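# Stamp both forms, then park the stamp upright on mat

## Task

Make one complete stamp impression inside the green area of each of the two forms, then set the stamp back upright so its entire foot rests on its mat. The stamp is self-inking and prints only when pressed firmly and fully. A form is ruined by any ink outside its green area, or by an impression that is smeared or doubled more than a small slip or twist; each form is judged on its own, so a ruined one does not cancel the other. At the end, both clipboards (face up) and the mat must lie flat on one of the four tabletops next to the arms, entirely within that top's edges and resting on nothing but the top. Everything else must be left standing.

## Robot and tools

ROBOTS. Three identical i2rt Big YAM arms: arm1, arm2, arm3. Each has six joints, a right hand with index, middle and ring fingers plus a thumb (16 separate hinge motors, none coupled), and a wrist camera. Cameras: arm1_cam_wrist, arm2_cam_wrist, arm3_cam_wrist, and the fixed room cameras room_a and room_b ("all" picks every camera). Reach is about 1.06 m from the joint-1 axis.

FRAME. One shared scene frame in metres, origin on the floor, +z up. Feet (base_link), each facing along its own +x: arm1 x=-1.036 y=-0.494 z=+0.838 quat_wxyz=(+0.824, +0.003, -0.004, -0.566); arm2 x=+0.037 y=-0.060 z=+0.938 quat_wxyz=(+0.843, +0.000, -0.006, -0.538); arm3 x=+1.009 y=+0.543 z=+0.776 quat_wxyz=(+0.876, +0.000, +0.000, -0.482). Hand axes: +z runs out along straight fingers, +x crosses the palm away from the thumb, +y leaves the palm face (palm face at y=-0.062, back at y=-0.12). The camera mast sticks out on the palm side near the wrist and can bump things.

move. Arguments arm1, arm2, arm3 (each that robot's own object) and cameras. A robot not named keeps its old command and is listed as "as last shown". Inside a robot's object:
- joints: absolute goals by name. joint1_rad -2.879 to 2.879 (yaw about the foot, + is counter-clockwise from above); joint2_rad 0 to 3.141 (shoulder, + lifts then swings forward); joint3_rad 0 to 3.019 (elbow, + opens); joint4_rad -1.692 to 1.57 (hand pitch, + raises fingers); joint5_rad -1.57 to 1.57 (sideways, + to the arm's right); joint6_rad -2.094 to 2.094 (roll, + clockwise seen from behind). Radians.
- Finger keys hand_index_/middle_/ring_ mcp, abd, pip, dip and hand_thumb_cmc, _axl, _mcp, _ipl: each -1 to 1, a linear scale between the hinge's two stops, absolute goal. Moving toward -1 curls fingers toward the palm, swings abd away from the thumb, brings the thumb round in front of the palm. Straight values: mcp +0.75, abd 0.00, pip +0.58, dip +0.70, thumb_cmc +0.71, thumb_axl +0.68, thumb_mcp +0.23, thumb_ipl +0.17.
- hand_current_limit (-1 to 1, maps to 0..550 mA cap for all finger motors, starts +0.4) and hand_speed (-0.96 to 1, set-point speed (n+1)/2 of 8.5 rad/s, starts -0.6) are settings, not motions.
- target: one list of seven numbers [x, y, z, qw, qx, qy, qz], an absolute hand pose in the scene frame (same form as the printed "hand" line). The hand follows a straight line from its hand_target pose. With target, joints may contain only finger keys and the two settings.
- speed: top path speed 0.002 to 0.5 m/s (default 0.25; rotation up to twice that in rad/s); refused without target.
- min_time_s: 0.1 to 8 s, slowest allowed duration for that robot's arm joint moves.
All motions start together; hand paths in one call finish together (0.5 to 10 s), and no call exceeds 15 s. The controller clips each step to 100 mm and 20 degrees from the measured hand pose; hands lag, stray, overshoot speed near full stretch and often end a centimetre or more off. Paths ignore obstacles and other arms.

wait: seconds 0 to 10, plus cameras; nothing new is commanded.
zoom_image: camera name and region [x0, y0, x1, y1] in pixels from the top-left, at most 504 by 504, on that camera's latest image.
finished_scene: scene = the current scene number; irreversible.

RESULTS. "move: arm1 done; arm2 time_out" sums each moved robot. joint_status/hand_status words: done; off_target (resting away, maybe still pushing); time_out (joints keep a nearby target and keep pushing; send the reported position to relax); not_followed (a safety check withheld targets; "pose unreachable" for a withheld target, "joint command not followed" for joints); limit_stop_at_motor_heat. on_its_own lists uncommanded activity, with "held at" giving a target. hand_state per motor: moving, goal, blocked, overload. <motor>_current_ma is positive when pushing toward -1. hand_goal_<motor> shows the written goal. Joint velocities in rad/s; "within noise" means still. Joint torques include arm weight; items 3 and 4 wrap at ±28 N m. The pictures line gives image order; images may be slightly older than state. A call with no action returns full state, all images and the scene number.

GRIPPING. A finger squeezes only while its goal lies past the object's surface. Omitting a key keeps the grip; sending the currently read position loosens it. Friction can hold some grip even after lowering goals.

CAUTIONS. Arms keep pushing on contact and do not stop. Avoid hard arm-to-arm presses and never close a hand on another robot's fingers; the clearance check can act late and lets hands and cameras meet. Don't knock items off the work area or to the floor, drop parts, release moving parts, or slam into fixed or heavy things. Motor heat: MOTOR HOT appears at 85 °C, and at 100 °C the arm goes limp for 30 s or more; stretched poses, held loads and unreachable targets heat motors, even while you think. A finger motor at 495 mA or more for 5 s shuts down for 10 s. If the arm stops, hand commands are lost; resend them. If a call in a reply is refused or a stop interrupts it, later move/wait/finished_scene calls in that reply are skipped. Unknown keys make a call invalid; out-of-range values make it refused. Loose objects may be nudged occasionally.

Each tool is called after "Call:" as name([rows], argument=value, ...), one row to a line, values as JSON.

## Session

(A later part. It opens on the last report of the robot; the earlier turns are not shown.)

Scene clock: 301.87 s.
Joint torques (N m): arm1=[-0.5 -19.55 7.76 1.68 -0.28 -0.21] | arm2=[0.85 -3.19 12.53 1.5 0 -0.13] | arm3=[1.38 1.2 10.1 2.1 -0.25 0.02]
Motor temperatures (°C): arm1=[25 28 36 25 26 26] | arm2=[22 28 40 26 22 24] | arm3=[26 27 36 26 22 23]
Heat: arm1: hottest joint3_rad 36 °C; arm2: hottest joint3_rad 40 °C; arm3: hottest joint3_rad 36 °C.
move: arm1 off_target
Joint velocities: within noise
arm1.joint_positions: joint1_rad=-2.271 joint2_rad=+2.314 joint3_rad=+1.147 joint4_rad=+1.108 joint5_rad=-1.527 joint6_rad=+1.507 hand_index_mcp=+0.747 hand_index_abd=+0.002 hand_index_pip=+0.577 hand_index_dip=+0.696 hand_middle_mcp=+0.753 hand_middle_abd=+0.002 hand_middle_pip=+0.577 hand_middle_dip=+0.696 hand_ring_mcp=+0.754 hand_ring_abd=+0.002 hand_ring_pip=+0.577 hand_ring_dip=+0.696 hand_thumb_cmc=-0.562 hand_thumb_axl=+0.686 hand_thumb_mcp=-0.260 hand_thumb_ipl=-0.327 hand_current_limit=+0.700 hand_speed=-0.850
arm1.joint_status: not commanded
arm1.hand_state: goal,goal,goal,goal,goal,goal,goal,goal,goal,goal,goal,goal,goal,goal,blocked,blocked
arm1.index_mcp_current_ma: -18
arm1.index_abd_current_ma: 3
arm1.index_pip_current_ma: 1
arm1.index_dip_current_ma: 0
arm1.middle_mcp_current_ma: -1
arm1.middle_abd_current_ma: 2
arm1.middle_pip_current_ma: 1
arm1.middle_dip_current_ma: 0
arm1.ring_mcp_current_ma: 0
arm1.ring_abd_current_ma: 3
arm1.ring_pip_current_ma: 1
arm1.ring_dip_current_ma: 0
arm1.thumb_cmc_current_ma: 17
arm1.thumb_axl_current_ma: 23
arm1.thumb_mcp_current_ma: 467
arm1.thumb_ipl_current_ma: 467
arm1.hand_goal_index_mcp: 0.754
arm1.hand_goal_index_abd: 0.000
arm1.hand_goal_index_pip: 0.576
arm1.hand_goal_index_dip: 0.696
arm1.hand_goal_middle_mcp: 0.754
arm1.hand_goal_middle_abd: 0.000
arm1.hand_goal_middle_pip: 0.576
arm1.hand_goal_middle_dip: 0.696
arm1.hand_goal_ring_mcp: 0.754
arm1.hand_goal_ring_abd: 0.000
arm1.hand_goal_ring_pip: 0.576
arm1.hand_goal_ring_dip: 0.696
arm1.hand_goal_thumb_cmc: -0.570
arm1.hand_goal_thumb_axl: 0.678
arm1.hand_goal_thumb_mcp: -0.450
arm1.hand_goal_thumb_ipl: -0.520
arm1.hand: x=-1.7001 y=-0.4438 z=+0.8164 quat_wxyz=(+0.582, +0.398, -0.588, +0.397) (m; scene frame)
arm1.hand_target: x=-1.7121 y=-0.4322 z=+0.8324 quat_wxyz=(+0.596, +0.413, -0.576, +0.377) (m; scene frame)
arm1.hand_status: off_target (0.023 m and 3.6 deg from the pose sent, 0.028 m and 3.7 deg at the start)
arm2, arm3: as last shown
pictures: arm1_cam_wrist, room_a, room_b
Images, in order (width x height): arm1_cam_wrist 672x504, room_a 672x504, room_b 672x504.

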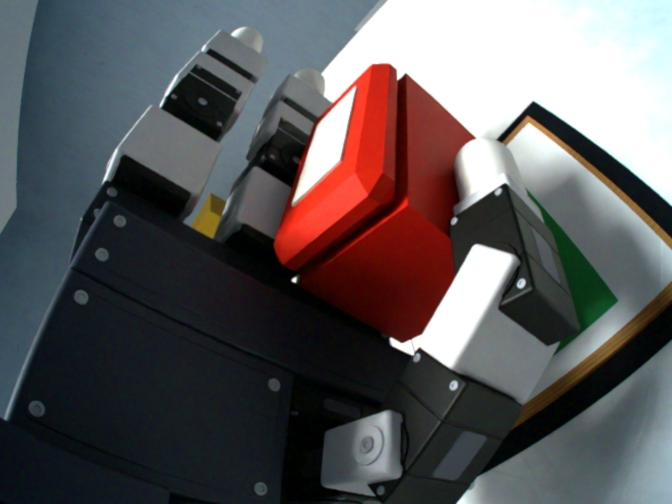

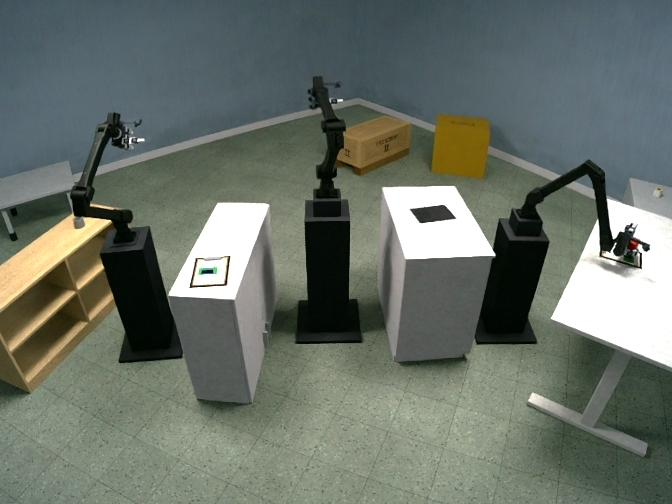

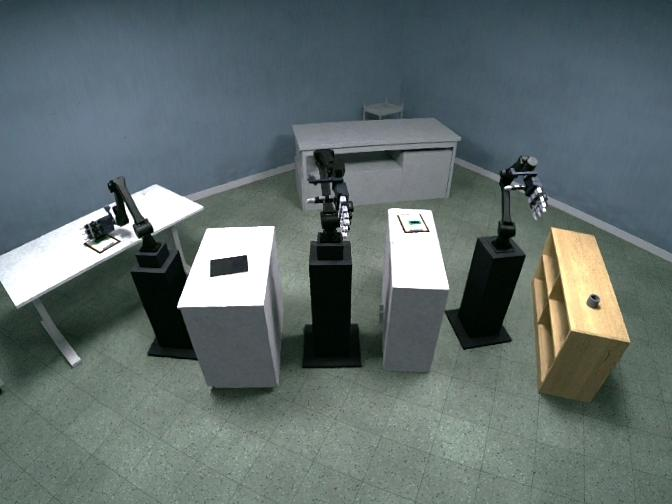

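Call:
move(arm1={"target":[-1.714,-0.430,0.822,0.5977,0.4124,-0.5747,0.3784],"speed":0.05}, cameras=["arm1_cam_wrist","room_a","room_b"])

Call:
zoom_image(camera="room_a", region=[610, 232, 645, 267])

Call:
zoom_image(camera="room_b", region=[80, 215, 130, 265])

Scene clock: 304.97 s.
Joint torques (N m): arm1=[-0.5 -19.55 7.83 1.72 -0.29 -0.26] | arm2=[0.79 -3.25 12.53 1.5 0 -0.13] | arm3=[1.2 1.14 10.03 2.06 -0.2 0.03]
Motor temperatures (°C): arm1=[25 28 36 25 26 26] | arm2=[22 28 40 26 22 24] | arm3=[26 27 36 26 22 23]
Heat: arm1: hottest joint3_rad 36 °C; arm2: hottest joint3_rad 40 °C; arm3: hottest joint3_rad 36 °C.
move: arm1 off_target
Joint velocities: within noise
arm1.joint_positions: joint1_rad=-2.274 joint2_rad=+2.338 joint3_rad=+1.159 joint4_rad=+1.111 joint5_rad=-1.530 joint6_rad=+1.505 hand_index_mcp=+0.747 hand_index_abd=+0.002 hand_index_pip=+0.577 hand_index_dip=+0.696 hand_middle_mcp=+0.753 hand_middle_abd=+0.002 hand_middle_pip=+0.577 hand_middle_dip=+0.696 hand_ring_mcp=+0.754 hand_ring_abd=+0.002 hand_ring_pip=+0.577 hand_ring_dip=+0.696 hand_thumb_cmc=-0.562 hand_thumb_axl=+0.686 hand_thumb_mcp=-0.260 hand_thumb_ipl=-0.327 hand_current_limit=+0.700 hand_speed=-0.850
arm1.joint_status: not commanded
arm1.hand_state: goal,goal,goal,goal,goal,goal,goal,goal,goal,goal,goal,goal,goal,goal,blocked,blocked
arm1.index_mcp_current_ma: -18
arm1.index_abd_current_ma: 3
arm1.index_pip_current_ma: 1
arm1.index_dip_current_ma: 0
arm1.middle_mcp_current_ma: -1
arm1.middle_abd_current_ma: 2
arm1.middle_pip_current_ma: 1
arm1.middle_dip_current_ma: 0
arm1.ring_mcp_current_ma: 0
arm1.ring_abd_current_ma: 3
arm1.ring_pip_current_ma: 1
arm1.ring_dip_current_ma: 0
arm1.thumb_cmc_current_ma: 17
arm1.thumb_axl_current_ma: 23
arm1.thumb_mcp_current_ma: 468
arm1.thumb_ipl_current_ma: 467
arm1.hand_goal_index_mcp: 0.754
arm1.hand_goal_index_abd: 0.000
arm1.hand_goal_index_pip: 0.576
arm1.hand_goal_index_dip: 0.696
arm1.hand_goal_middle_mcp: 0.754
arm1.hand_goal_middle_abd: 0.000
arm1.hand_goal_middle_pip: 0.576
arm1.hand_goal_middle_dip: 0.696
arm1.hand_goal_ring_mcp: 0.754
arm1.hand_goal_ring_abd: 0.000
arm1.hand_goal_ring_pip: 0.576
arm1.hand_goal_ring_dip: 0.696
arm1.hand_goal_thumb_cmc: -0.570
arm1.hand_goal_thumb_axl: 0.678
arm1.hand_goal_thumb_mcp: -0.450
arm1.hand_goal_thumb_ipl: -0.520
arm1.hand: x=-1.7005 y=-0.4417 z=+0.8059 quat_wxyz=(+0.580, +0.396, -0.589, +0.399) (m; scene frame)
arm1.hand_target: x=-1.7131 y=-0.4302 z=+0.8224 quat_wxyz=(+0.596, +0.413, -0.576, +0.377) (m; scene frame)
arm1.hand_status: off_target (0.024 m and 4.0 deg from the pose sent, 0.020 m and 3.6 deg at the start)
arm2: as last shown
arm3.joint_positions: joint1_rad=-0.334 joint2_rad=+0.610 joint3_rad=+1.227 joint4_rad=-1.186 joint5_rad=-0.236 joint6_rad=+1.466 hand_index_mcp=+0.755 hand_index_abd=+0.002 hand_index_pip=+0.577 hand_index_dip=+0.696 hand_middle_mcp=+0.755 hand_middle_abd=+0.002 hand_middle_pip=+0.577 hand_middle_dip=+0.696 hand_ring_mcp=+0.756 hand_ring_abd=+0.002 hand_ring_pip=+0.577 hand_ring_dip=+0.696 hand_thumb_cmc=-0.563 hand_thumb_axl=+0.679 hand_thumb_mcp=+0.225 hand_thumb_ipl=+0.166 hand_current_limit=+0.400 hand_speed=-0.850
arm3.joint_status: not commanded
arm3.hand_state: goal,goal,goal,goal,goal,goal,goal,goal,goal,goal,goal,goal,goal,goal,goal,goal
arm3.index_mcp_current_ma: 0
arm3.index_abd_current_ma: 0
arm3.index_pip_current_ma: 0
arm3.index_dip_current_ma: 0
arm3.middle_mcp_current_ma: 0
arm3.middle_abd_current_ma: 0
arm3.middle_pip_current_ma: 0
arm3.middle_dip_current_ma: 0
arm3.ring_mcp_current_ma: 0
arm3.ring_abd_current_ma: 0
arm3.ring_pip_current_ma: 0
arm3.ring_dip_current_ma: 0
arm3.thumb_cmc_current_ma: 1
arm3.thumb_axl_current_ma: 0
arm3.thumb_mcp_current_ma: 0
arm3.thumb_ipl_current_ma: 0
arm3.hand_goal_index_mcp: 0.754
arm3.hand_goal_index_abd: 0.000
arm3.hand_goal_index_pip: 0.576
arm3.hand_goal_index_dip: 0.696
arm3.hand_goal_middle_mcp: 0.754
arm3.hand_goal_middle_abd: 0.000
arm3.hand_goal_middle_pip: 0.576
arm3.hand_goal_middle_dip: 0.696
arm3.hand_goal_ring_mcp: 0.754
arm3.hand_goal_ring_abd: 0.000
arm3.hand_goal_ring_pip: 0.576
arm3.hand_goal_ring_dip: 0.696
arm3.hand_goal_thumb_cmc: -0.570
arm3.hand_goal_thumb_axl: 0.678
arm3.hand_goal_thumb_mcp: 0.226
arm3.hand_goal_thumb_ipl: 0.168
arm3.hand: x=+1.0286 y=+0.2642 z=+1.2471 quat_wxyz=(+0.238, +0.743, -0.458, +0.426) (m; scene frame)
arm3.hand_target: x=+1.0330 y=+0.2685 z=+1.2537 quat_wxyz=(+0.234, +0.742, -0.455, +0.434) (m; scene frame)
arm3.hand_status: not commanded
pictures: arm1_cam_wrist, room_a, room_b
Images, in order (width x height): arm1_cam_wrist 672x504, room_a 672x504, room_b 672x504.

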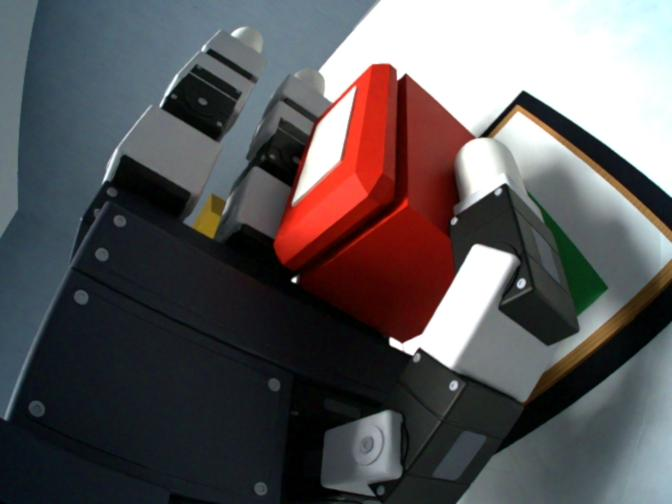

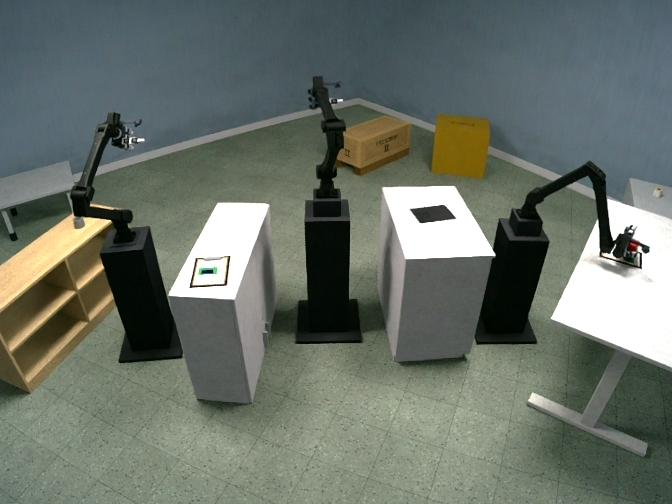

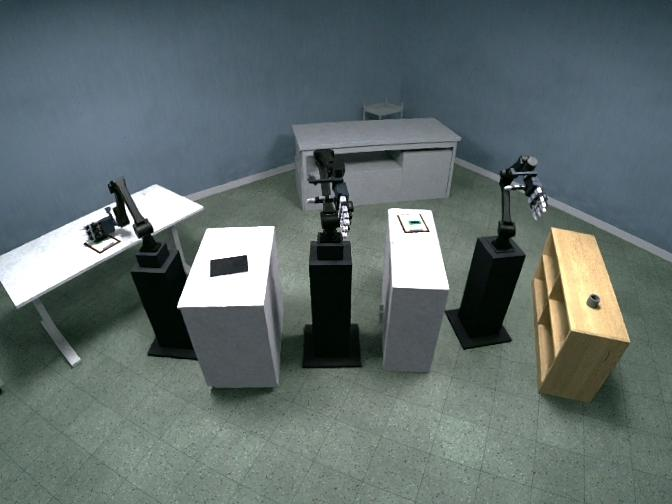

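Scaled by 14.400 from the camera's 672x504 image, which has a finer 960x720 frame.

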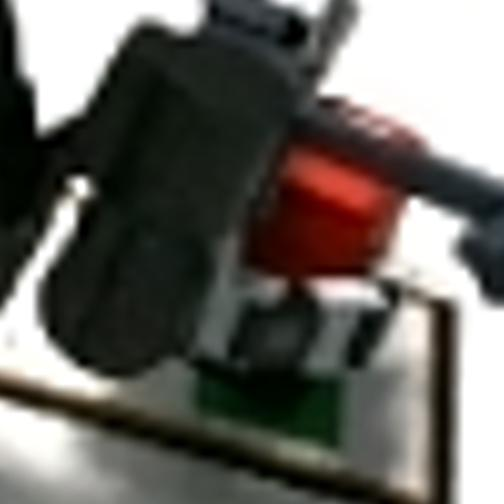

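Scaled by 10.080 from the camera's 672x504 image, which has a finer 960x720 frame.

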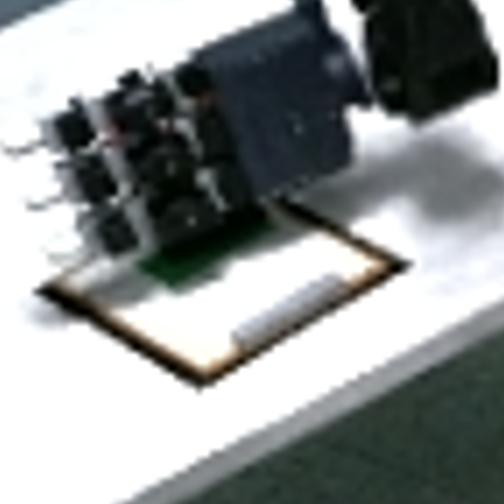

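Call:
move(arm1={"target":[-1.714,-0.430,0.810,0.5977,0.4124,-0.5747,0.3784],"speed":0.05}, cameras=["arm1_cam_wrist","room_a","room_b"])

Call:
zoom_image(camera="room_a", region=[610, 232, 645, 267])

Scene clock: 306.53 s.
Joint torques (N m): arm1=[-0.44 -19.96 7.54 1.51 -0.26 -0.25] | arm2=[0.79 -3.19 12.52 1.48 0 -0.12] | arm3=[0.44 1.32 10.1 2 -0.27 0.04]
Motor temperatures (°C): arm1=[25 29 36 25 26 26] | arm2=[22 28 40 26 22 24] | arm3=[26 27 36 26 22 23]
Heat: arm1: hottest joint3_rad 36 °C; arm2: hottest joint3_rad 40 °C; arm3: hottest joint3_rad 36 °C.
move: arm1 off_target
Joint velocities: within noise
arm1.joint_positions: joint1_rad=-2.275 joint2_rad=+2.363 joint3_rad=+1.172 joint4_rad=+1.119 joint5_rad=-1.531 joint6_rad=+1.495 hand_index_mcp=+0.747 hand_index_abd=+0.002 hand_index_pip=+0.577 hand_index_dip=+0.696 hand_middle_mcp=+0.753 hand_middle_abd=+0.002 hand_middle_pip=+0.577 hand_middle_dip=+0.696 hand_ring_mcp=+0.754 hand_ring_abd=+0.002 hand_ring_pip=+0.577 hand_ring_dip=+0.696 hand_thumb_cmc=-0.562 hand_thumb_axl=+0.686 hand_thumb_mcp=-0.260 hand_thumb_ipl=-0.327 hand_current_limit=+0.700 hand_speed=-0.850
arm1.joint_status: not commanded
arm1.hand_state: goal,goal,goal,goal,goal,goal,goal,goal,goal,goal,goal,goal,goal,goal,blocked,blocked
arm1.index_mcp_current_ma: -18
arm1.index_abd_current_ma: 3
arm1.index_pip_current_ma: 1
arm1.index_dip_current_ma: 0
arm1.middle_mcp_current_ma: -2
arm1.middle_abd_current_ma: 2
arm1.middle_pip_current_ma: 1
arm1.middle_dip_current_ma: 0
arm1.ring_mcp_current_ma: 0
arm1.ring_abd_current_ma: 3
arm1.ring_pip_current_ma: 1
arm1.ring_dip_current_ma: 0
arm1.thumb_cmc_current_ma: 17
arm1.thumb_axl_current_ma: 23
arm1.thumb_mcp_current_ma: 467
arm1.thumb_ipl_current_ma: 468
arm1.hand_goal_index_mcp: 0.754
arm1.hand_goal_index_abd: 0.000
arm1.hand_goal_index_pip: 0.576
arm1.hand_goal_index_dip: 0.696
arm1.hand_goal_middle_mcp: 0.754
arm1.hand_goal_middle_abd: 0.000
arm1.hand_goal_middle_pip: 0.576
arm1.hand_goal_middle_dip: 0.696
arm1.hand_goal_ring_mcp: 0.754
arm1.hand_goal_ring_abd: 0.000
arm1.hand_goal_ring_pip: 0.576
arm1.hand_goal_ring_dip: 0.696
arm1.hand_goal_thumb_cmc: -0.570
arm1.hand_goal_thumb_axl: 0.678
arm1.hand_goal_thumb_mcp: -0.450
arm1.hand_goal_thumb_ipl: -0.520
arm1.hand: x=-1.7014 y=-0.4409 z=+0.7962 quat_wxyz=(+0.581, +0.397, -0.588, +0.398) (m; scene frame)
arm1.hand_target: x=-1.7131 y=-0.4302 z=+0.8102 quat_wxyz=(+0.596, +0.413, -0.576, +0.377) (m; scene frame)
arm1.hand_status: off_target (0.022 m and 3.7 deg from the pose sent, 0.018 m and 4.0 deg at the start)
arm2.joint_positions: joint1_rad=+0.176 joint2_rad=+0.816 joint3_rad=+0.999 joint4_rad=-0.581 joint5_rad=+0.001 joint6_rad=+1.550 hand_index_mcp=+0.755 hand_index_abd=+0.003 hand_index_pip=+0.577 hand_index_dip=+0.696 hand_middle_mcp=+0.753 hand_middle_abd=+0.003 hand_middle_pip=+0.577 hand_middle_dip=+0.696 hand_ring_mcp=+0.754 hand_ring_abd=+0.002 hand_ring_pip=+0.577 hand_ring_dip=+0.696 hand_thumb_cmc=-0.563 hand_thumb_axl=+0.679 hand_thumb_mcp=+0.224 hand_thumb_ipl=+0.166 hand_current_limit=+0.700 hand_speed=-0.850
arm2.joint_status: not commanded
arm2.hand_state: goal,goal,goal,goal,goal,goal,goal,goal,goal,goal,goal,goal,goal,goal,goal,goal
arm2.index_mcp_current_ma: 0
arm2.index_abd_current_ma: 1
arm2.index_pip_current_ma: 0
arm2.index_dip_current_ma: 0
arm2.middle_mcp_current_ma: 0
arm2.middle_abd_current_ma: 1
arm2.middle_pip_current_ma: 0
arm2.middle_dip_current_ma: 0
arm2.ring_mcp_current_ma: 0
arm2.ring_abd_current_ma: 1
arm2.ring_pip_current_ma: 0
arm2.ring_dip_current_ma: 0
arm2.thumb_cmc_current_ma: 6
arm2.thumb_axl_current_ma: 0
arm2.thumb_mcp_current_ma: -1
arm2.thumb_ipl_current_ma: -2
arm2.hand_goal_index_mcp: 0.754
arm2.hand_goal_index_abd: 0.000
arm2.hand_goal_index_pip: 0.576
arm2.hand_goal_index_dip: 0.696
arm2.hand_goal_middle_mcp: 0.754
arm2.hand_goal_middle_abd: 0.000
arm2.hand_goal_middle_pip: 0.576
arm2.hand_goal_middle_dip: 0.696
arm2.hand_goal_ring_mcp: 0.754
arm2.hand_goal_ring_abd: 0.000
arm2.hand_goal_ring_pip: 0.576
arm2.hand_goal_ring_dip: 0.696
arm2.hand_goal_thumb_cmc: -0.570
arm2.hand_goal_thumb_axl: 0.678
arm2.hand_goal_thumb_mcp: 0.226
arm2.hand_goal_thumb_ipl: 0.168
arm2.hand: x=+0.1965 y=-0.4411 z=+1.3490 quat_wxyz=(+0.261, +0.739, -0.377, +0.493) (m; scene frame)
arm2.hand_target: x=+0.1988 y=-0.4365 z=+1.3791 quat_wxyz=(+0.266, +0.727, -0.369, +0.514) (m; scene frame)
arm2.hand_status: not commanded
arm3: as last shown
pictures: arm1_cam_wrist, room_a, room_b
Images, in order (width x height): arm1_cam_wrist 672x504, room_a 672x504, room_b 672x504.

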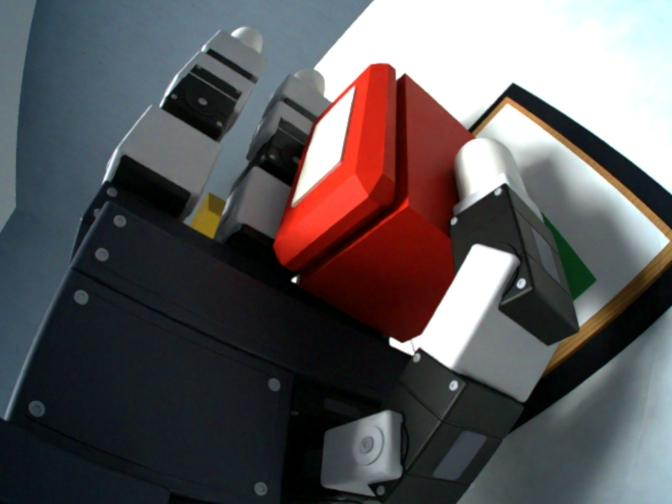

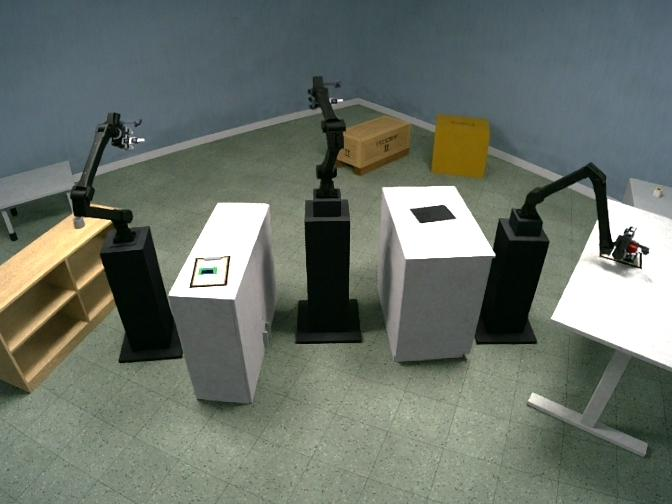

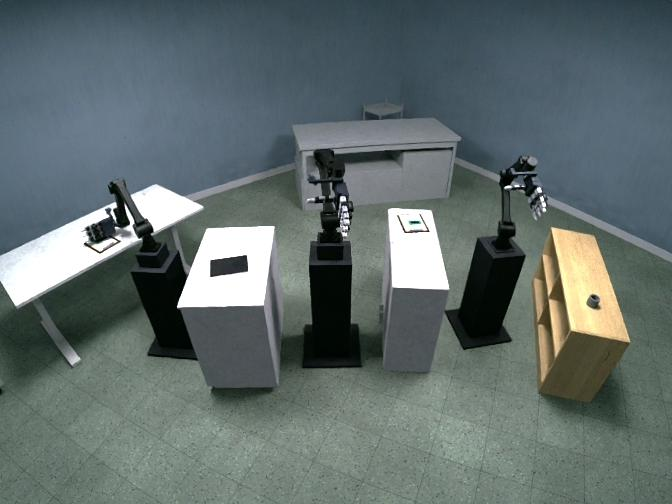

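Scaled by 14.400 from the camera's 672x504 image, which has a finer 960x720 frame.

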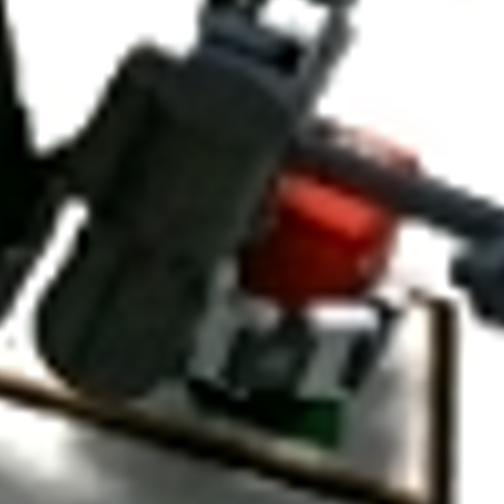

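Call:
move(arm1={"target":[-1.714,-0.430,0.800,0.5977,0.4124,-0.5747,0.3784],"speed":0.05}, cameras=["arm1_cam_wrist","room_a","room_b"])

Call:
zoom_image(camera="room_a", region=[610, 232, 645, 267])

Scene clock: 307.93 s.
Joint torques (N m): arm1=[-0.32 -18.67 7.47 1.52 -0.09 -0.26] | arm2=[0.79 -3.25 12.52 1.48 0 -0.13] | arm3=[0.73 0.62 10 1.92 -0.24 0.03]
Motor temperatures (°C): arm1=[25 29 36 25 26 26] | arm2=[22 28 40 26 22 24] | arm3=[26 27 36 26 22 23]
Heat: arm1: hottest joint3_rad 36 °C; arm2: hottest joint3_rad 40 °C; arm3: hottest joint3_rad 36 °C.
move: arm1 off_target
Joint velocities: within noise
arm1.joint_positions: joint1_rad=-2.275 joint2_rad=+2.377 joint3_rad=+1.182 joint4_rad=+1.130 joint5_rad=-1.534 joint6_rad=+1.490 hand_index_mcp=+0.749 hand_index_abd=+0.002 hand_index_pip=+0.577 hand_index_dip=+0.696 hand_middle_mcp=+0.753 hand_middle_abd=+0.002 hand_middle_pip=+0.577 hand_middle_dip=+0.696 hand_ring_mcp=+0.754 hand_ring_abd=+0.002 hand_ring_pip=+0.577 hand_ring_dip=+0.696 hand_thumb_cmc=-0.562 hand_thumb_axl=+0.683 hand_thumb_mcp=-0.258 hand_thumb_ipl=-0.334 hand_current_limit=+0.700 hand_speed=-0.850
arm1.joint_status: not commanded
arm1.hand_state: goal,goal,goal,goal,goal,goal,goal,goal,goal,goal,goal,goal,goal,goal,blocked,blocked
arm1.index_mcp_current_ma: -10
arm1.index_abd_current_ma: 3
arm1.index_pip_current_ma: 1
arm1.index_dip_current_ma: 0
arm1.middle_mcp_current_ma: -2
arm1.middle_abd_current_ma: 2
arm1.middle_pip_current_ma: 1
arm1.middle_dip_current_ma: 0
arm1.ring_mcp_current_ma: 0
arm1.ring_abd_current_ma: 3
arm1.ring_pip_current_ma: 1
arm1.ring_dip_current_ma: 0
arm1.thumb_cmc_current_ma: 17
arm1.thumb_axl_current_ma: 12
arm1.thumb_mcp_current_ma: 467
arm1.thumb_ipl_current_ma: 468
arm1.hand_goal_index_mcp: 0.754
arm1.hand_goal_index_abd: 0.000
arm1.hand_goal_index_pip: 0.576
arm1.hand_goal_index_dip: 0.696
arm1.hand_goal_middle_mcp: 0.754
arm1.hand_goal_middle_abd: 0.000
arm1.hand_goal_middle_pip: 0.576
arm1.hand_goal_middle_dip: 0.696
arm1.hand_goal_ring_mcp: 0.754
arm1.hand_goal_ring_abd: 0.000
arm1.hand_goal_ring_pip: 0.576
arm1.hand_goal_ring_dip: 0.696
arm1.hand_goal_thumb_cmc: -0.570
arm1.hand_goal_thumb_axl: 0.678
arm1.hand_goal_thumb_mcp: -0.450
arm1.hand_goal_thumb_ipl: -0.520
arm1.hand: x=-1.7029 y=-0.4403 z=+0.7928 quat_wxyz=(+0.583, +0.402, -0.585, +0.395) (m; scene frame)
arm1.hand_target: x=-1.7133 y=-0.4301 z=+0.8001 quat_wxyz=(+0.596, +0.413, -0.576, +0.377) (m; scene frame)
arm1.hand_status: off_target (0.017 m and 3.1 deg from the pose sent, 0.017 m and 3.7 deg at the start)
arm2, arm3: as last shown
pictures: arm1_cam_wrist, room_a, room_b
Images, in order (width x height): arm1_cam_wrist 672x504, room_a 672x504, room_b 672x504.

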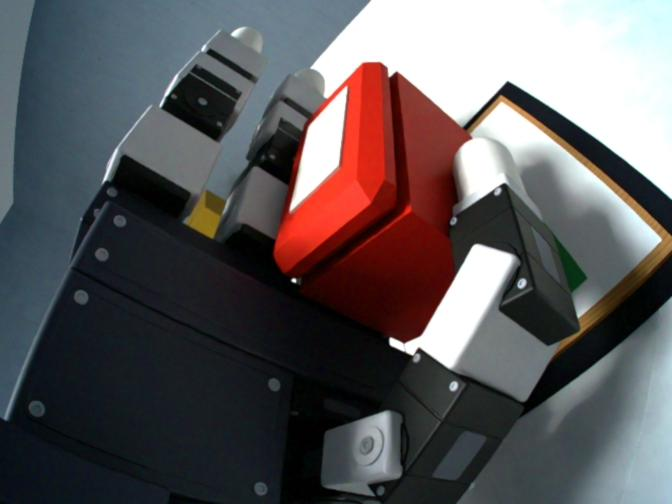

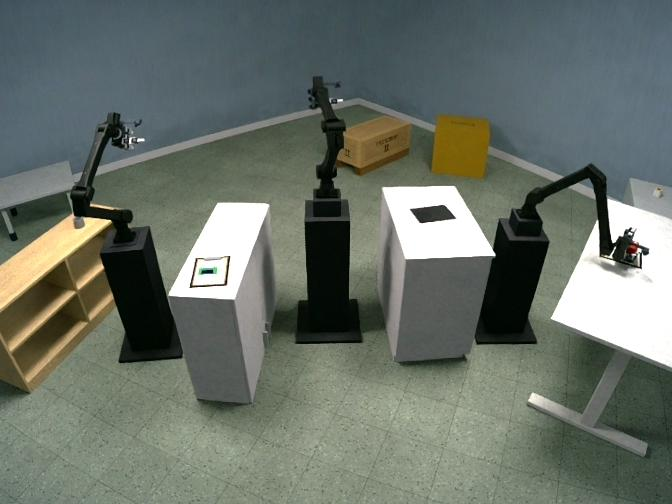

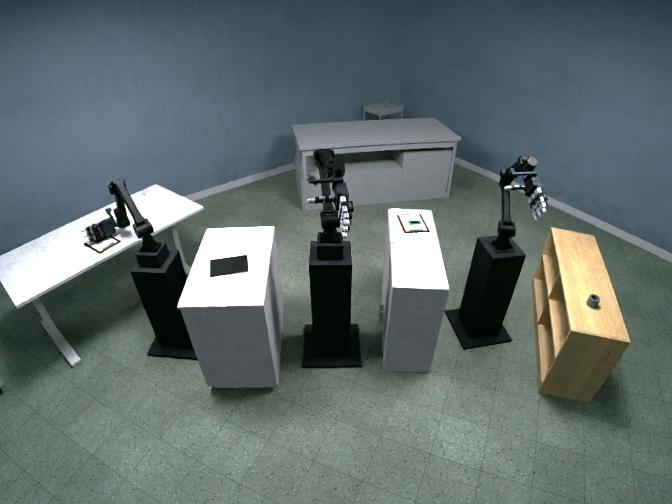

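Scaled by 14.400 from the camera's 672x504 image, which has a finer 960x720 frame.

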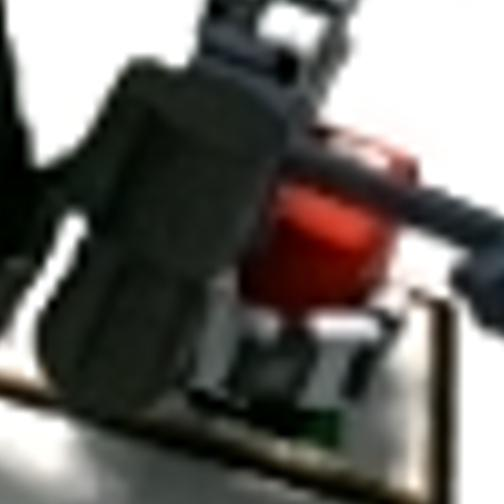

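Call:
move(arm1={"joints":{"hand_thumb_mcp":0.0,"hand_thumb_ipl":-0.1}})

Call:
move(arm1={"joints":{"hand_thumb_mcp":0.226,"hand_thumb_ipl":0.168}}, cameras=["arm1_cam_wrist","room_a","room_b"])

Call:
zoom_image(camera="room_a", region=[610, 232, 645, 267])

Call:
zoom_image(camera="arm1_cam_wrist", region=[360, 100, 672, 412])

Scene clock: 310.13 s.
Joint torques (N m): arm1=[-0.38 -18.96 7.32 1.55 -0.1 -0.26] | arm2=[0.79 -3.19 12.53 1.5 0 -0.13] | arm3=[0.91 1.2 10.15 1.99 -0.22 0.06]
Motor temperatures (°C): arm1=[25 29 36 25 26 26] | arm2=[22 28 40 26 22 24] | arm3=[26 27 36 26 22 23]
Heat: arm1: hottest joint3_rad 36 °C; arm2: hottest joint3_rad 40 °C; arm3: hottest joint3_rad 36 °C.
move: arm1 done
Joint velocities: within noise
arm1.joint_positions: joint1_rad=-2.275 joint2_rad=+2.379 joint3_rad=+1.184 joint4_rad=+1.132 joint5_rad=-1.534 joint6_rad=+1.490 hand_index_mcp=+0.751 hand_index_abd=+0.002 hand_index_pip=+0.577 hand_index_dip=+0.696 hand_middle_mcp=+0.753 hand_middle_abd=+0.002 hand_middle_pip=+0.577 hand_middle_dip=+0.696 hand_ring_mcp=+0.754 hand_ring_abd=+0.002 hand_ring_pip=+0.577 hand_ring_dip=+0.696 hand_thumb_cmc=-0.562 hand_thumb_axl=+0.683 hand_thumb_mcp=-0.002 hand_thumb_ipl=-0.102 hand_current_limit=+0.700 hand_speed=-0.850
arm1.joint_status: all done
arm1.hand_state: goal,goal,goal,goal,goal,goal,goal,goal,goal,goal,goal,goal,goal,goal,goal,goal
arm1.index_mcp_current_ma: -6
arm1.index_abd_current_ma: 3
arm1.index_pip_current_ma: 1
arm1.index_dip_current_ma: 0
arm1.middle_mcp_current_ma: -2
arm1.middle_abd_current_ma: 2
arm1.middle_pip_current_ma: 1
arm1.middle_dip_current_ma: 0
arm1.ring_mcp_current_ma: 0
arm1.ring_abd_current_ma: 3
arm1.ring_pip_current_ma: 1
arm1.ring_dip_current_ma: 0
arm1.thumb_cmc_current_ma: 17
arm1.thumb_axl_current_ma: 12
arm1.thumb_mcp_current_ma: -6
arm1.thumb_ipl_current_ma: -4
arm1.hand_goal_index_mcp: 0.754
arm1.hand_goal_index_abd: 0.000
arm1.hand_goal_index_pip: 0.576
arm1.hand_goal_index_dip: 0.696
arm1.hand_goal_middle_mcp: 0.754
arm1.hand_goal_middle_abd: 0.000
arm1.hand_goal_middle_pip: 0.576
arm1.hand_goal_middle_dip: 0.696
arm1.hand_goal_ring_mcp: 0.754
arm1.hand_goal_ring_abd: 0.000
arm1.hand_goal_ring_pip: 0.576
arm1.hand_goal_ring_dip: 0.696
arm1.hand_goal_thumb_cmc: -0.570
arm1.hand_goal_thumb_axl: 0.678
arm1.hand_goal_thumb_mcp: 0.000
arm1.hand_goal_thumb_ipl: -0.100
arm1.hand: x=-1.7034 y=-0.4400 z=+0.7928 quat_wxyz=(+0.584, +0.402, -0.585, +0.394) (m; scene frame)
arm1.hand_target: x=-1.7134 y=-0.4300 z=+0.8004 quat_wxyz=(+0.596, +0.413, -0.576, +0.377) (m; scene frame)
arm1.hand_status: not commanded
arm2, arm3: as last shown
pictures: none

Scene clock: 311.27 s.
Joint torques (N m): arm1=[-0.38 -18.96 7.34 1.55 -0.09 -0.26] | arm2=[0.79 -3.25 12.53 1.48 0 -0.13] | arm3=[0.79 1.14 10.07 1.98 -0.19 0.01]
Motor temperatures (°C): arm1=[25 29 36 25 26 26] | arm2=[22 28 40 26 22 24] | arm3=[26 27 36 26 22 23]
Heat: arm1: hottest joint3_rad 36 °C; arm2: hottest joint3_rad 40 °C; arm3: hottest joint3_rad 36 °C.
move: arm1 done
Joint velocities: within noise
arm1.joint_positions: joint1_rad=-2.275 joint2_rad=+2.379 joint3_rad=+1.184 joint4_rad=+1.132 joint5_rad=-1.534 joint6_rad=+1.490 hand_index_mcp=+0.751 hand_index_abd=+0.002 hand_index_pip=+0.577 hand_index_dip=+0.696 hand_middle_mcp=+0.753 hand_middle_abd=+0.002 hand_middle_pip=+0.577 hand_middle_dip=+0.696 hand_ring_mcp=+0.754 hand_ring_abd=+0.002 hand_ring_pip=+0.577 hand_ring_dip=+0.696 hand_thumb_cmc=-0.562 hand_thumb_axl=+0.681 hand_thumb_mcp=+0.224 hand_thumb_ipl=+0.166 hand_current_limit=+0.700 hand_speed=-0.850
arm1.joint_status: all done
arm1.hand_state: goal,goal,goal,goal,goal,goal,goal,goal,goal,goal,goal,goal,goal,goal,goal,goal
arm1.index_mcp_current_ma: -6
arm1.index_abd_current_ma: 3
arm1.index_pip_current_ma: 1
arm1.index_dip_current_ma: 0
arm1.middle_mcp_current_ma: -2
arm1.middle_abd_current_ma: 2
arm1.middle_pip_current_ma: 1
arm1.middle_dip_current_ma: 0
arm1.ring_mcp_current_ma: 0
arm1.ring_abd_current_ma: 3
arm1.ring_pip_current_ma: 1
arm1.ring_dip_current_ma: 0
arm1.thumb_cmc_current_ma: 17
arm1.thumb_axl_current_ma: 6
arm1.thumb_mcp_current_ma: -5
arm1.thumb_ipl_current_ma: -4
arm1.hand_goal_index_mcp: 0.754
arm1.hand_goal_index_abd: 0.000
arm1.hand_goal_index_pip: 0.576
arm1.hand_goal_index_dip: 0.696
arm1.hand_goal_middle_mcp: 0.754
arm1.hand_goal_middle_abd: 0.000
arm1.hand_goal_middle_pip: 0.576
arm1.hand_goal_middle_dip: 0.696
arm1.hand_goal_ring_mcp: 0.754
arm1.hand_goal_ring_abd: 0.000
arm1.hand_goal_ring_pip: 0.576
arm1.hand_goal_ring_dip: 0.696
arm1.hand_goal_thumb_cmc: -0.570
arm1.hand_goal_thumb_axl: 0.678
arm1.hand_goal_thumb_mcp: 0.226
arm1.hand_goal_thumb_ipl: 0.168
arm1.hand: x=-1.7034 y=-0.4400 z=+0.7928 quat_wxyz=(+0.584, +0.402, -0.585, +0.394) (m; scene frame)
arm1.hand_target: x=-1.7134 y=-0.4300 z=+0.8004 quat_wxyz=(+0.596, +0.413, -0.576, +0.377) (m; scene frame)
arm1.hand_status: not commanded
arm2, arm3: as last shown
pictures: arm1_cam_wrist, room_a, room_b
Images, in order (width x height): arm1_cam_wrist 672x504, room_a 672x504, room_b 672x504.

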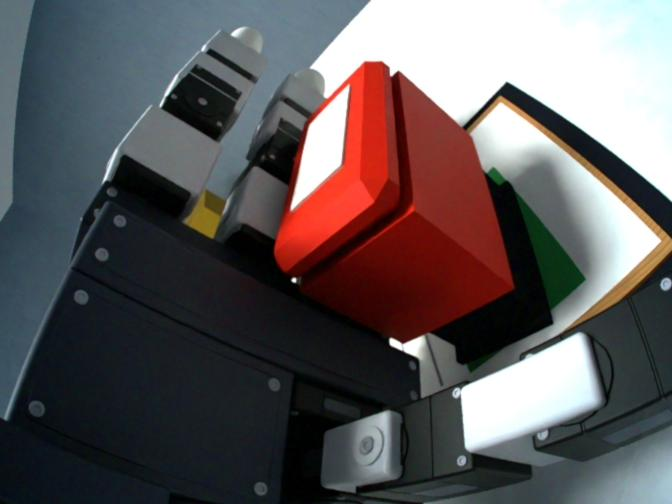

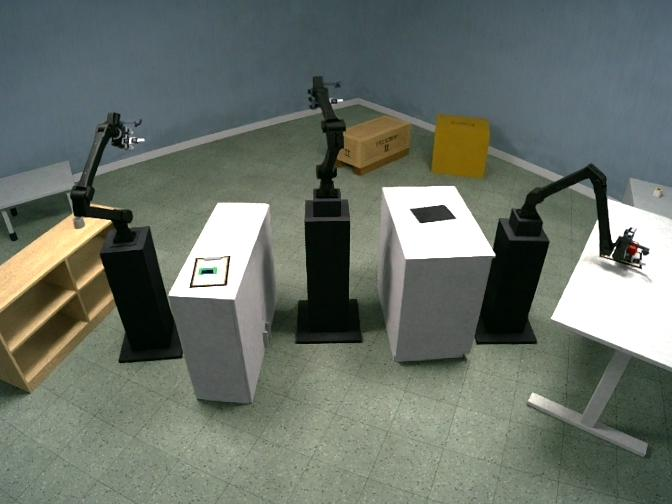

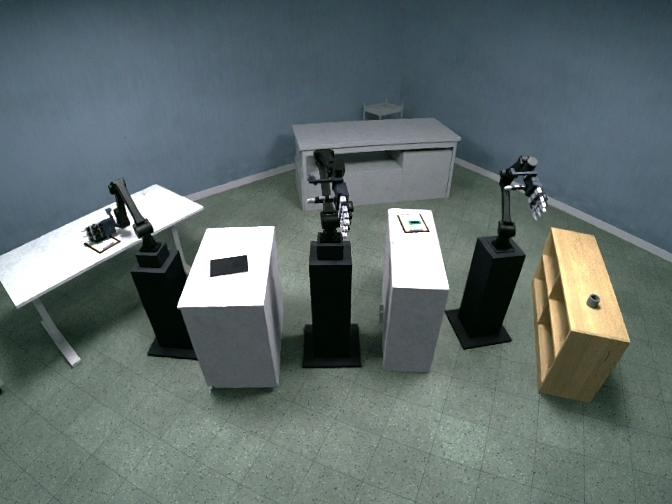

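Scaled by 14.400 from the camera's 672x504 image, which has a finer 960x720 frame.

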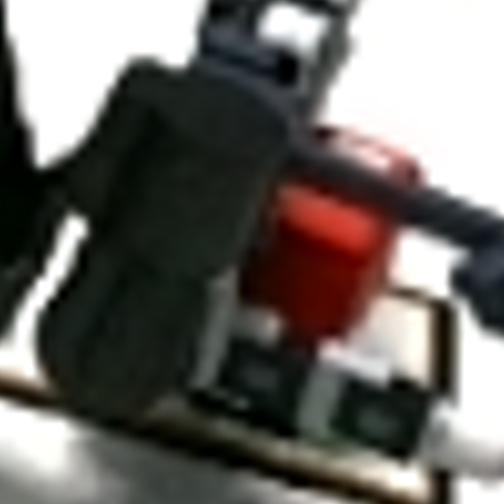

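Scaled by 1.615 from the camera's 672x504 image, which has a finer 960x720 frame.

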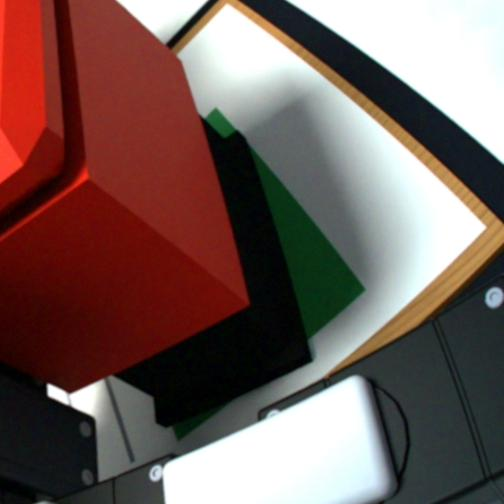

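Call:
move(arm1={"target":[-1.683,-0.442,0.812,0.5977,0.4124,-0.5747,0.3784],"speed":0.06}, cameras=["arm1_cam_wrist","room_a"])

Call:
zoom_image(camera="arm1_cam_wrist", region=[360, 100, 672, 412])

Scene clock: 318.47 s.
Joint torques (N m): arm1=[-0.26 -19.72 4.26 1.47 0.06 -0.11] | arm2=[0.79 -3.25 12.52 1.48 0 -0.12] | arm3=[1.03 1.38 10.04 2.03 -0.25 0.03]
Motor temperatures (°C): arm1=[25 29 35 25 26 26] | arm2=[22 28 40 26 22 24] | arm3=[26 27 36 25 22 23]
Heat: arm1: hottest joint3_rad 35 °C; arm2: hottest joint3_rad 40 °C; arm3: hottest joint3_rad 36 °C.
move: arm1 done
Joint velocities: within noise
arm1.joint_positions: joint1_rad=-2.275 joint2_rad=+2.348 joint3_rad=+1.105 joint4_rad=+1.247 joint5_rad=-1.534 joint6_rad=+1.523 hand_index_mcp=+0.752 hand_index_abd=+0.002 hand_index_pip=+0.577 hand_index_dip=+0.696 hand_middle_mcp=+0.753 hand_middle_abd=+0.002 hand_middle_pip=+0.577 hand_middle_dip=+0.696 hand_ring_mcp=+0.754 hand_ring_abd=+0.002 hand_ring_pip=+0.577 hand_ring_dip=+0.696 hand_thumb_cmc=-0.562 hand_thumb_axl=+0.681 hand_thumb_mcp=+0.224 hand_thumb_ipl=+0.166 hand_current_limit=+0.700 hand_speed=-0.850
arm1.joint_status: not commanded
arm1.hand_state: goal,goal,goal,goal,goal,goal,goal,goal,goal,goal,goal,goal,goal,goal,goal,goal
arm1.index_mcp_current_ma: -3
arm1.index_abd_current_ma: 3
arm1.index_pip_current_ma: 1
arm1.index_dip_current_ma: 0
arm1.middle_mcp_current_ma: -2
arm1.middle_abd_current_ma: 2
arm1.middle_pip_current_ma: 1
arm1.middle_dip_current_ma: 0
arm1.ring_mcp_current_ma: 0
arm1.ring_abd_current_ma: 3
arm1.ring_pip_current_ma: 1
arm1.ring_dip_current_ma: 0
arm1.thumb_cmc_current_ma: 17
arm1.thumb_axl_current_ma: 6
arm1.thumb_mcp_current_ma: -5
arm1.thumb_ipl_current_ma: -4
arm1.hand_goal_index_mcp: 0.754
arm1.hand_goal_index_abd: 0.000
arm1.hand_goal_index_pip: 0.576
arm1.hand_goal_index_dip: 0.696
arm1.hand_goal_middle_mcp: 0.754
arm1.hand_goal_middle_abd: 0.000
arm1.hand_goal_middle_pip: 0.576
arm1.hand_goal_middle_dip: 0.696
arm1.hand_goal_ring_mcp: 0.754
arm1.hand_goal_ring_abd: 0.000
arm1.hand_goal_ring_pip: 0.576
arm1.hand_goal_ring_dip: 0.696
arm1.hand_goal_thumb_cmc: -0.570
arm1.hand_goal_thumb_axl: 0.678
arm1.hand_goal_thumb_mcp: 0.226
arm1.hand_goal_thumb_ipl: 0.168
arm1.hand: x=-1.6816 y=-0.4478 z=+0.8047 quat_wxyz=(+0.591, +0.412, -0.577, +0.385) (m; scene frame)
arm1.hand_target: x=-1.6830 y=-0.4420 z=+0.8119 quat_wxyz=(+0.596, +0.413, -0.576, +0.378) (m; scene frame)
arm1.hand_status: done (0.009 m and 1.1 deg from the pose sent, 0.028 m and 2.9 deg at the start)
arm2, arm3: as last shown
pictures: arm1_cam_wrist, room_a
Images, in order (width x height): arm1_cam_wrist 672x504, room_a 672x504.

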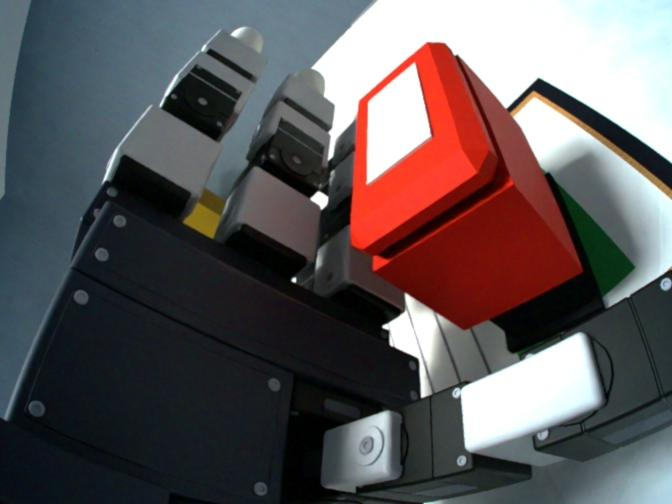

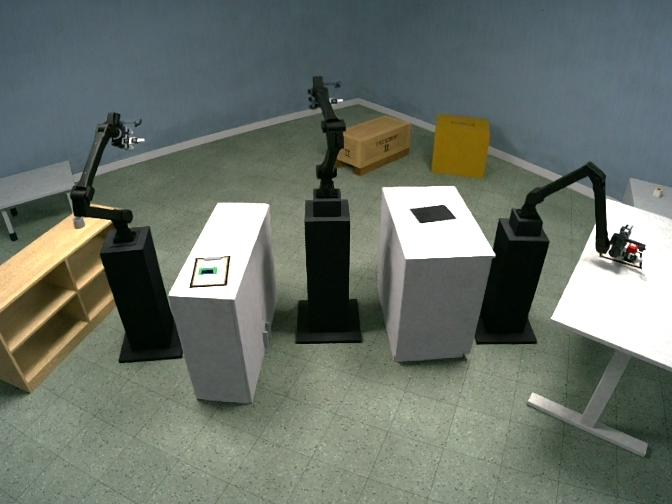

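Scaled by 1.615 from the camera's 672x504 image, which has a finer 960x720 frame.

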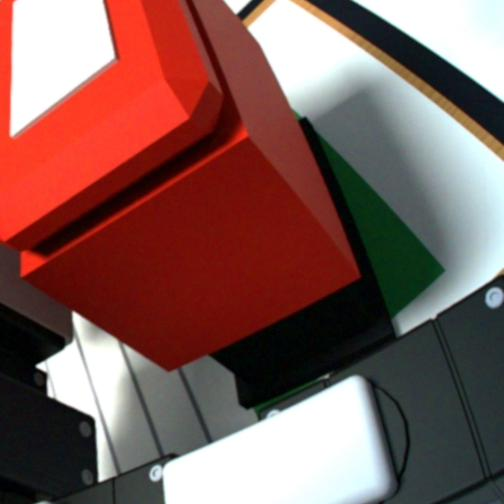

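Call:
move(arm1={"target":[-1.672,-0.446,1.0,0.5977,0.4124,-0.5747,0.3784],"speed":0.15})

Call:
move(arm1={"joints":{"joint1_rad":-1.8,"joint2_rad":1.5,"joint3_rad":0.9,"joint4_rad":0.6,"joint5_rad":-0.4},"min_time_s":2.5}, cameras=["arm1_cam_wrist","room_a","room_b"])

Call:
zoom_image(camera="room_a", region=[605, 225, 650, 270])

Call:
zoom_image(camera="room_b", region=[80, 220, 125, 265])

Scene clock: 321.53 s.
Joint torques (N m): arm1=[-0.38 -17.9 6.48 0.59 0.21 -0.23] | arm2=[0.79 -3.19 12.52 1.5 0 -0.12] | arm3=[0.79 1.38 10.07 1.95 -0.22 0.03]
Motor temperatures (°C): arm1=[25 29 35 25 26 26] | arm2=[22 28 40 26 22 24] | arm3=[26 27 36 25 22 23]
Heat: arm1: hottest joint3_rad 35 °C; arm2: hottest joint3_rad 40 °C; arm3: hottest joint3_rad 36 °C.
move: arm1 done
Joint velocities: within noise
arm1.joint_positions: joint1_rad=-2.275 joint2_rad=+1.914 joint3_rad=+1.009 joint4_rad=+1.106 joint5_rad=-1.534 joint6_rad=+1.714 hand_index_mcp=+0.752 hand_index_abd=+0.002 hand_index_pip=+0.577 hand_index_dip=+0.696 hand_middle_mcp=+0.753 hand_middle_abd=+0.002 hand_middle_pip=+0.577 hand_middle_dip=+0.696 hand_ring_mcp=+0.754 hand_ring_abd=+0.002 hand_ring_pip=+0.577 hand_ring_dip=+0.696 hand_thumb_cmc=-0.562 hand_thumb_axl=+0.681 hand_thumb_mcp=+0.224 hand_thumb_ipl=+0.166 hand_current_limit=+0.700 hand_speed=-0.850
arm1.joint_status: not commanded
arm1.hand_state: goal,goal,goal,goal,goal,goal,goal,goal,goal,goal,goal,goal,goal,goal,goal,goal
arm1.index_mcp_current_ma: -2
arm1.index_abd_current_ma: 3
arm1.index_pip_current_ma: 1
arm1.index_dip_current_ma: 0
arm1.middle_mcp_current_ma: -1
arm1.middle_abd_current_ma: 2
arm1.middle_pip_current_ma: 1
arm1.middle_dip_current_ma: 0
arm1.ring_mcp_current_ma: 0
arm1.ring_abd_current_ma: 3
arm1.ring_pip_current_ma: 1
arm1.ring_dip_current_ma: 0
arm1.thumb_cmc_current_ma: 17
arm1.thumb_axl_current_ma: 6
arm1.thumb_mcp_current_ma: -5
arm1.thumb_ipl_current_ma: -4
arm1.hand_goal_index_mcp: 0.754
arm1.hand_goal_index_abd: 0.000
arm1.hand_goal_index_pip: 0.576
arm1.hand_goal_index_dip: 0.696
arm1.hand_goal_middle_mcp: 0.754
arm1.hand_goal_middle_abd: 0.000
arm1.hand_goal_middle_pip: 0.576
arm1.hand_goal_middle_dip: 0.696
arm1.hand_goal_ring_mcp: 0.754
arm1.hand_goal_ring_abd: 0.000
arm1.hand_goal_ring_pip: 0.576
arm1.hand_goal_ring_dip: 0.696
arm1.hand_goal_thumb_cmc: -0.570
arm1.hand_goal_thumb_axl: 0.678
arm1.hand_goal_thumb_mcp: 0.226
arm1.hand_goal_thumb_ipl: 0.168
arm1.hand: x=-1.6731 y=-0.4518 z=+0.9936 quat_wxyz=(+0.594, +0.412, -0.574, +0.385) (m; scene frame)
arm1.hand_target: x=-1.6720 y=-0.4460 z=+0.9998 quat_wxyz=(+0.598, +0.412, -0.574, +0.379) (m; scene frame)
arm1.hand_status: done (0.009 m and 0.8 deg from the pose sent, 0.195 m and 1.1 deg at the start)
arm2, arm3: as last shown
pictures: none

Scene clock: 324.60 s.
Joint torques (N m): arm1=[0.85 -15.15 9.02 1.47 0.08 -0.24] | arm2=[0.79 -3.25 12.53 1.48 0 -0.13] | arm3=[1.2 1.2 10.13 2.09 -0.22 -0.01]
Motor temperatures (°C): arm1=[25 29 35 25 26 26] | arm2=[22 27 41 26 22 24] | arm3=[26 27 36 25 22 23]
Heat: arm1: hottest joint3_rad 35 °C; arm2: hottest joint3_rad 41 °C; arm3: hottest joint3_rad 36 °C.
move: arm1 done
Joint velocities: within noise
arm1.joint_positions: joint1_rad=-1.807 joint2_rad=+1.514 joint3_rad=+0.902 joint4_rad=+0.607 joint5_rad=-0.403 joint6_rad=+1.714 hand_index_mcp=+0.753 hand_index_abd=+0.002 hand_index_pip=+0.577 hand_index_dip=+0.696 hand_middle_mcp=+0.753 hand_middle_abd=+0.002 hand_middle_pip=+0.577 hand_middle_dip=+0.696 hand_ring_mcp=+0.754 hand_ring_abd=+0.002 hand_ring_pip=+0.577 hand_ring_dip=+0.696 hand_thumb_cmc=-0.562 hand_thumb_axl=+0.681 hand_thumb_mcp=+0.224 hand_thumb_ipl=+0.166 hand_current_limit=+0.700 hand_speed=-0.850
arm1.joint_status: all done
arm1.hand_state: goal,goal,goal,goal,goal,goal,goal,goal,goal,goal,goal,goal,goal,goal,goal,goal
arm1.index_mcp_current_ma: -2
arm1.index_abd_current_ma: 3
arm1.index_pip_current_ma: 1
arm1.index_dip_current_ma: 0
arm1.middle_mcp_current_ma: -1
arm1.middle_abd_current_ma: 2
arm1.middle_pip_current_ma: 1
arm1.middle_dip_current_ma: 0
arm1.ring_mcp_current_ma: 0
arm1.ring_abd_current_ma: 3
arm1.ring_pip_current_ma: 1
arm1.ring_dip_current_ma: 0
arm1.thumb_cmc_current_ma: 17
arm1.thumb_axl_current_ma: 6
arm1.thumb_mcp_current_ma: -4
arm1.thumb_ipl_current_ma: -4
arm1.hand_goal_index_mcp: 0.754
arm1.hand_goal_index_abd: 0.000
arm1.hand_goal_index_pip: 0.576
arm1.hand_goal_index_dip: 0.696
arm1.hand_goal_middle_mcp: 0.754
arm1.hand_goal_middle_abd: 0.000
arm1.hand_goal_middle_pip: 0.576
arm1.hand_goal_middle_dip: 0.696
arm1.hand_goal_ring_mcp: 0.754
arm1.hand_goal_ring_abd: 0.000
arm1.hand_goal_ring_pip: 0.576
arm1.hand_goal_ring_dip: 0.696
arm1.hand_goal_thumb_cmc: -0.570
arm1.hand_goal_thumb_axl: 0.678
arm1.hand_goal_thumb_mcp: 0.226
arm1.hand_goal_thumb_ipl: 0.168
arm1.hand: x=-1.6796 y=-0.5725 z=+1.0886 quat_wxyz=(+0.661, +0.136, -0.699, +0.235) (m; scene frame)
arm1.hand_target: x=-1.6770 y=-0.5757 z=+1.0950 quat_wxyz=(+0.664, +0.141, -0.696, +0.234) (m; scene frame)
arm1.hand_status: not commanded
arm2, arm3: as last shown
pictures: arm1_cam_wrist, room_a, room_b
Images, in order (width x height): arm1_cam_wrist 672x504, room_a 672x504, room_b 672x504.

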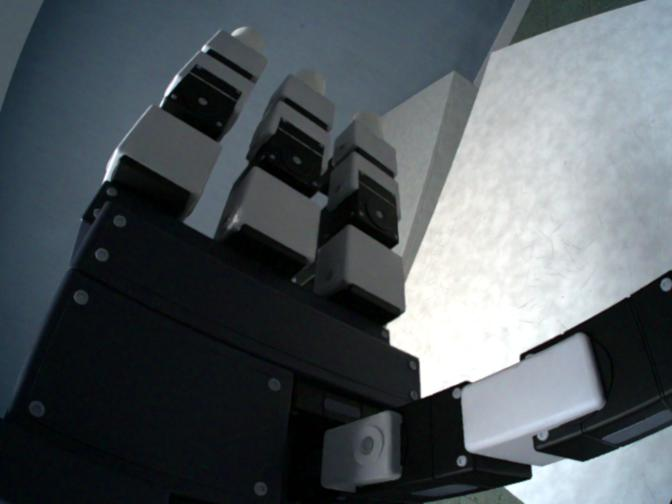

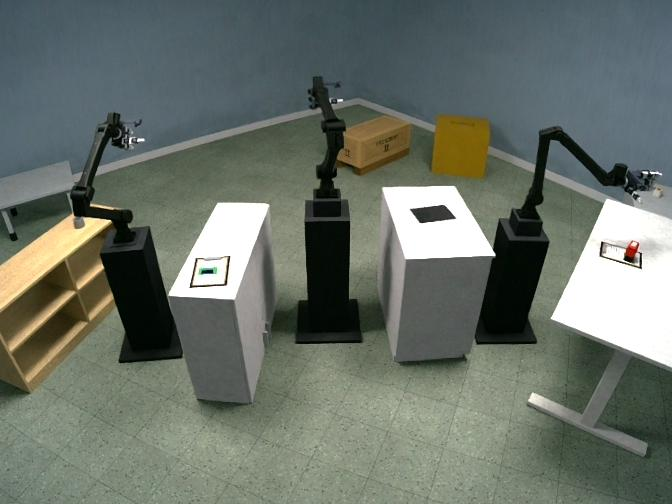

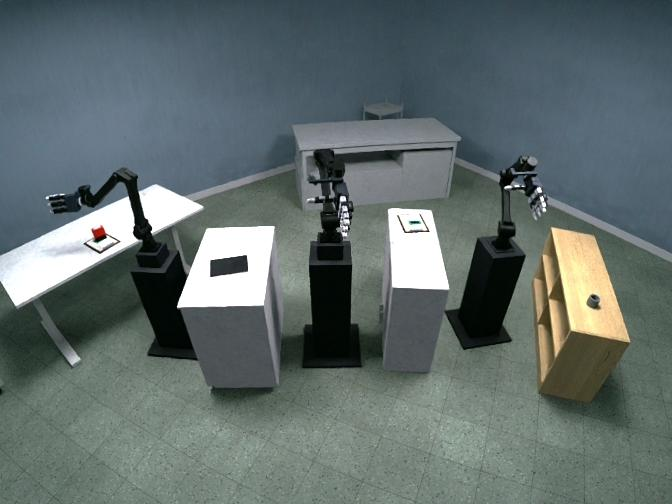

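Scaled by 11.200 from the camera's 672x504 image, which has a finer 960x720 frame.

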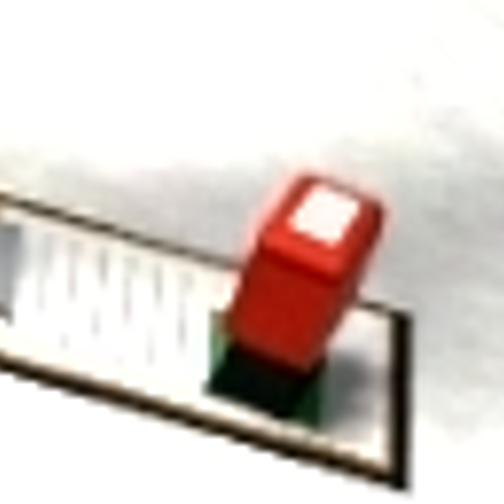

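Scaled by 11.200 from the camera's 672x504 image, which has a finer 960x720 frame.

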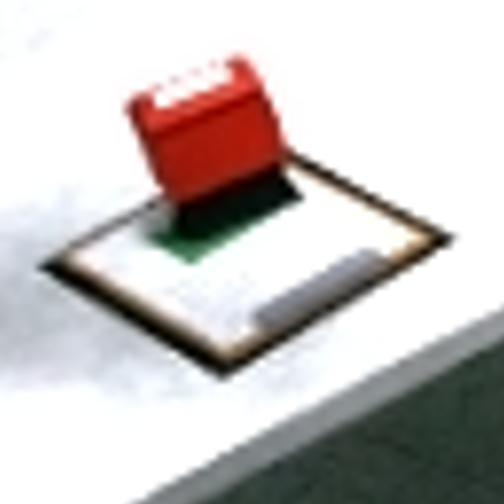

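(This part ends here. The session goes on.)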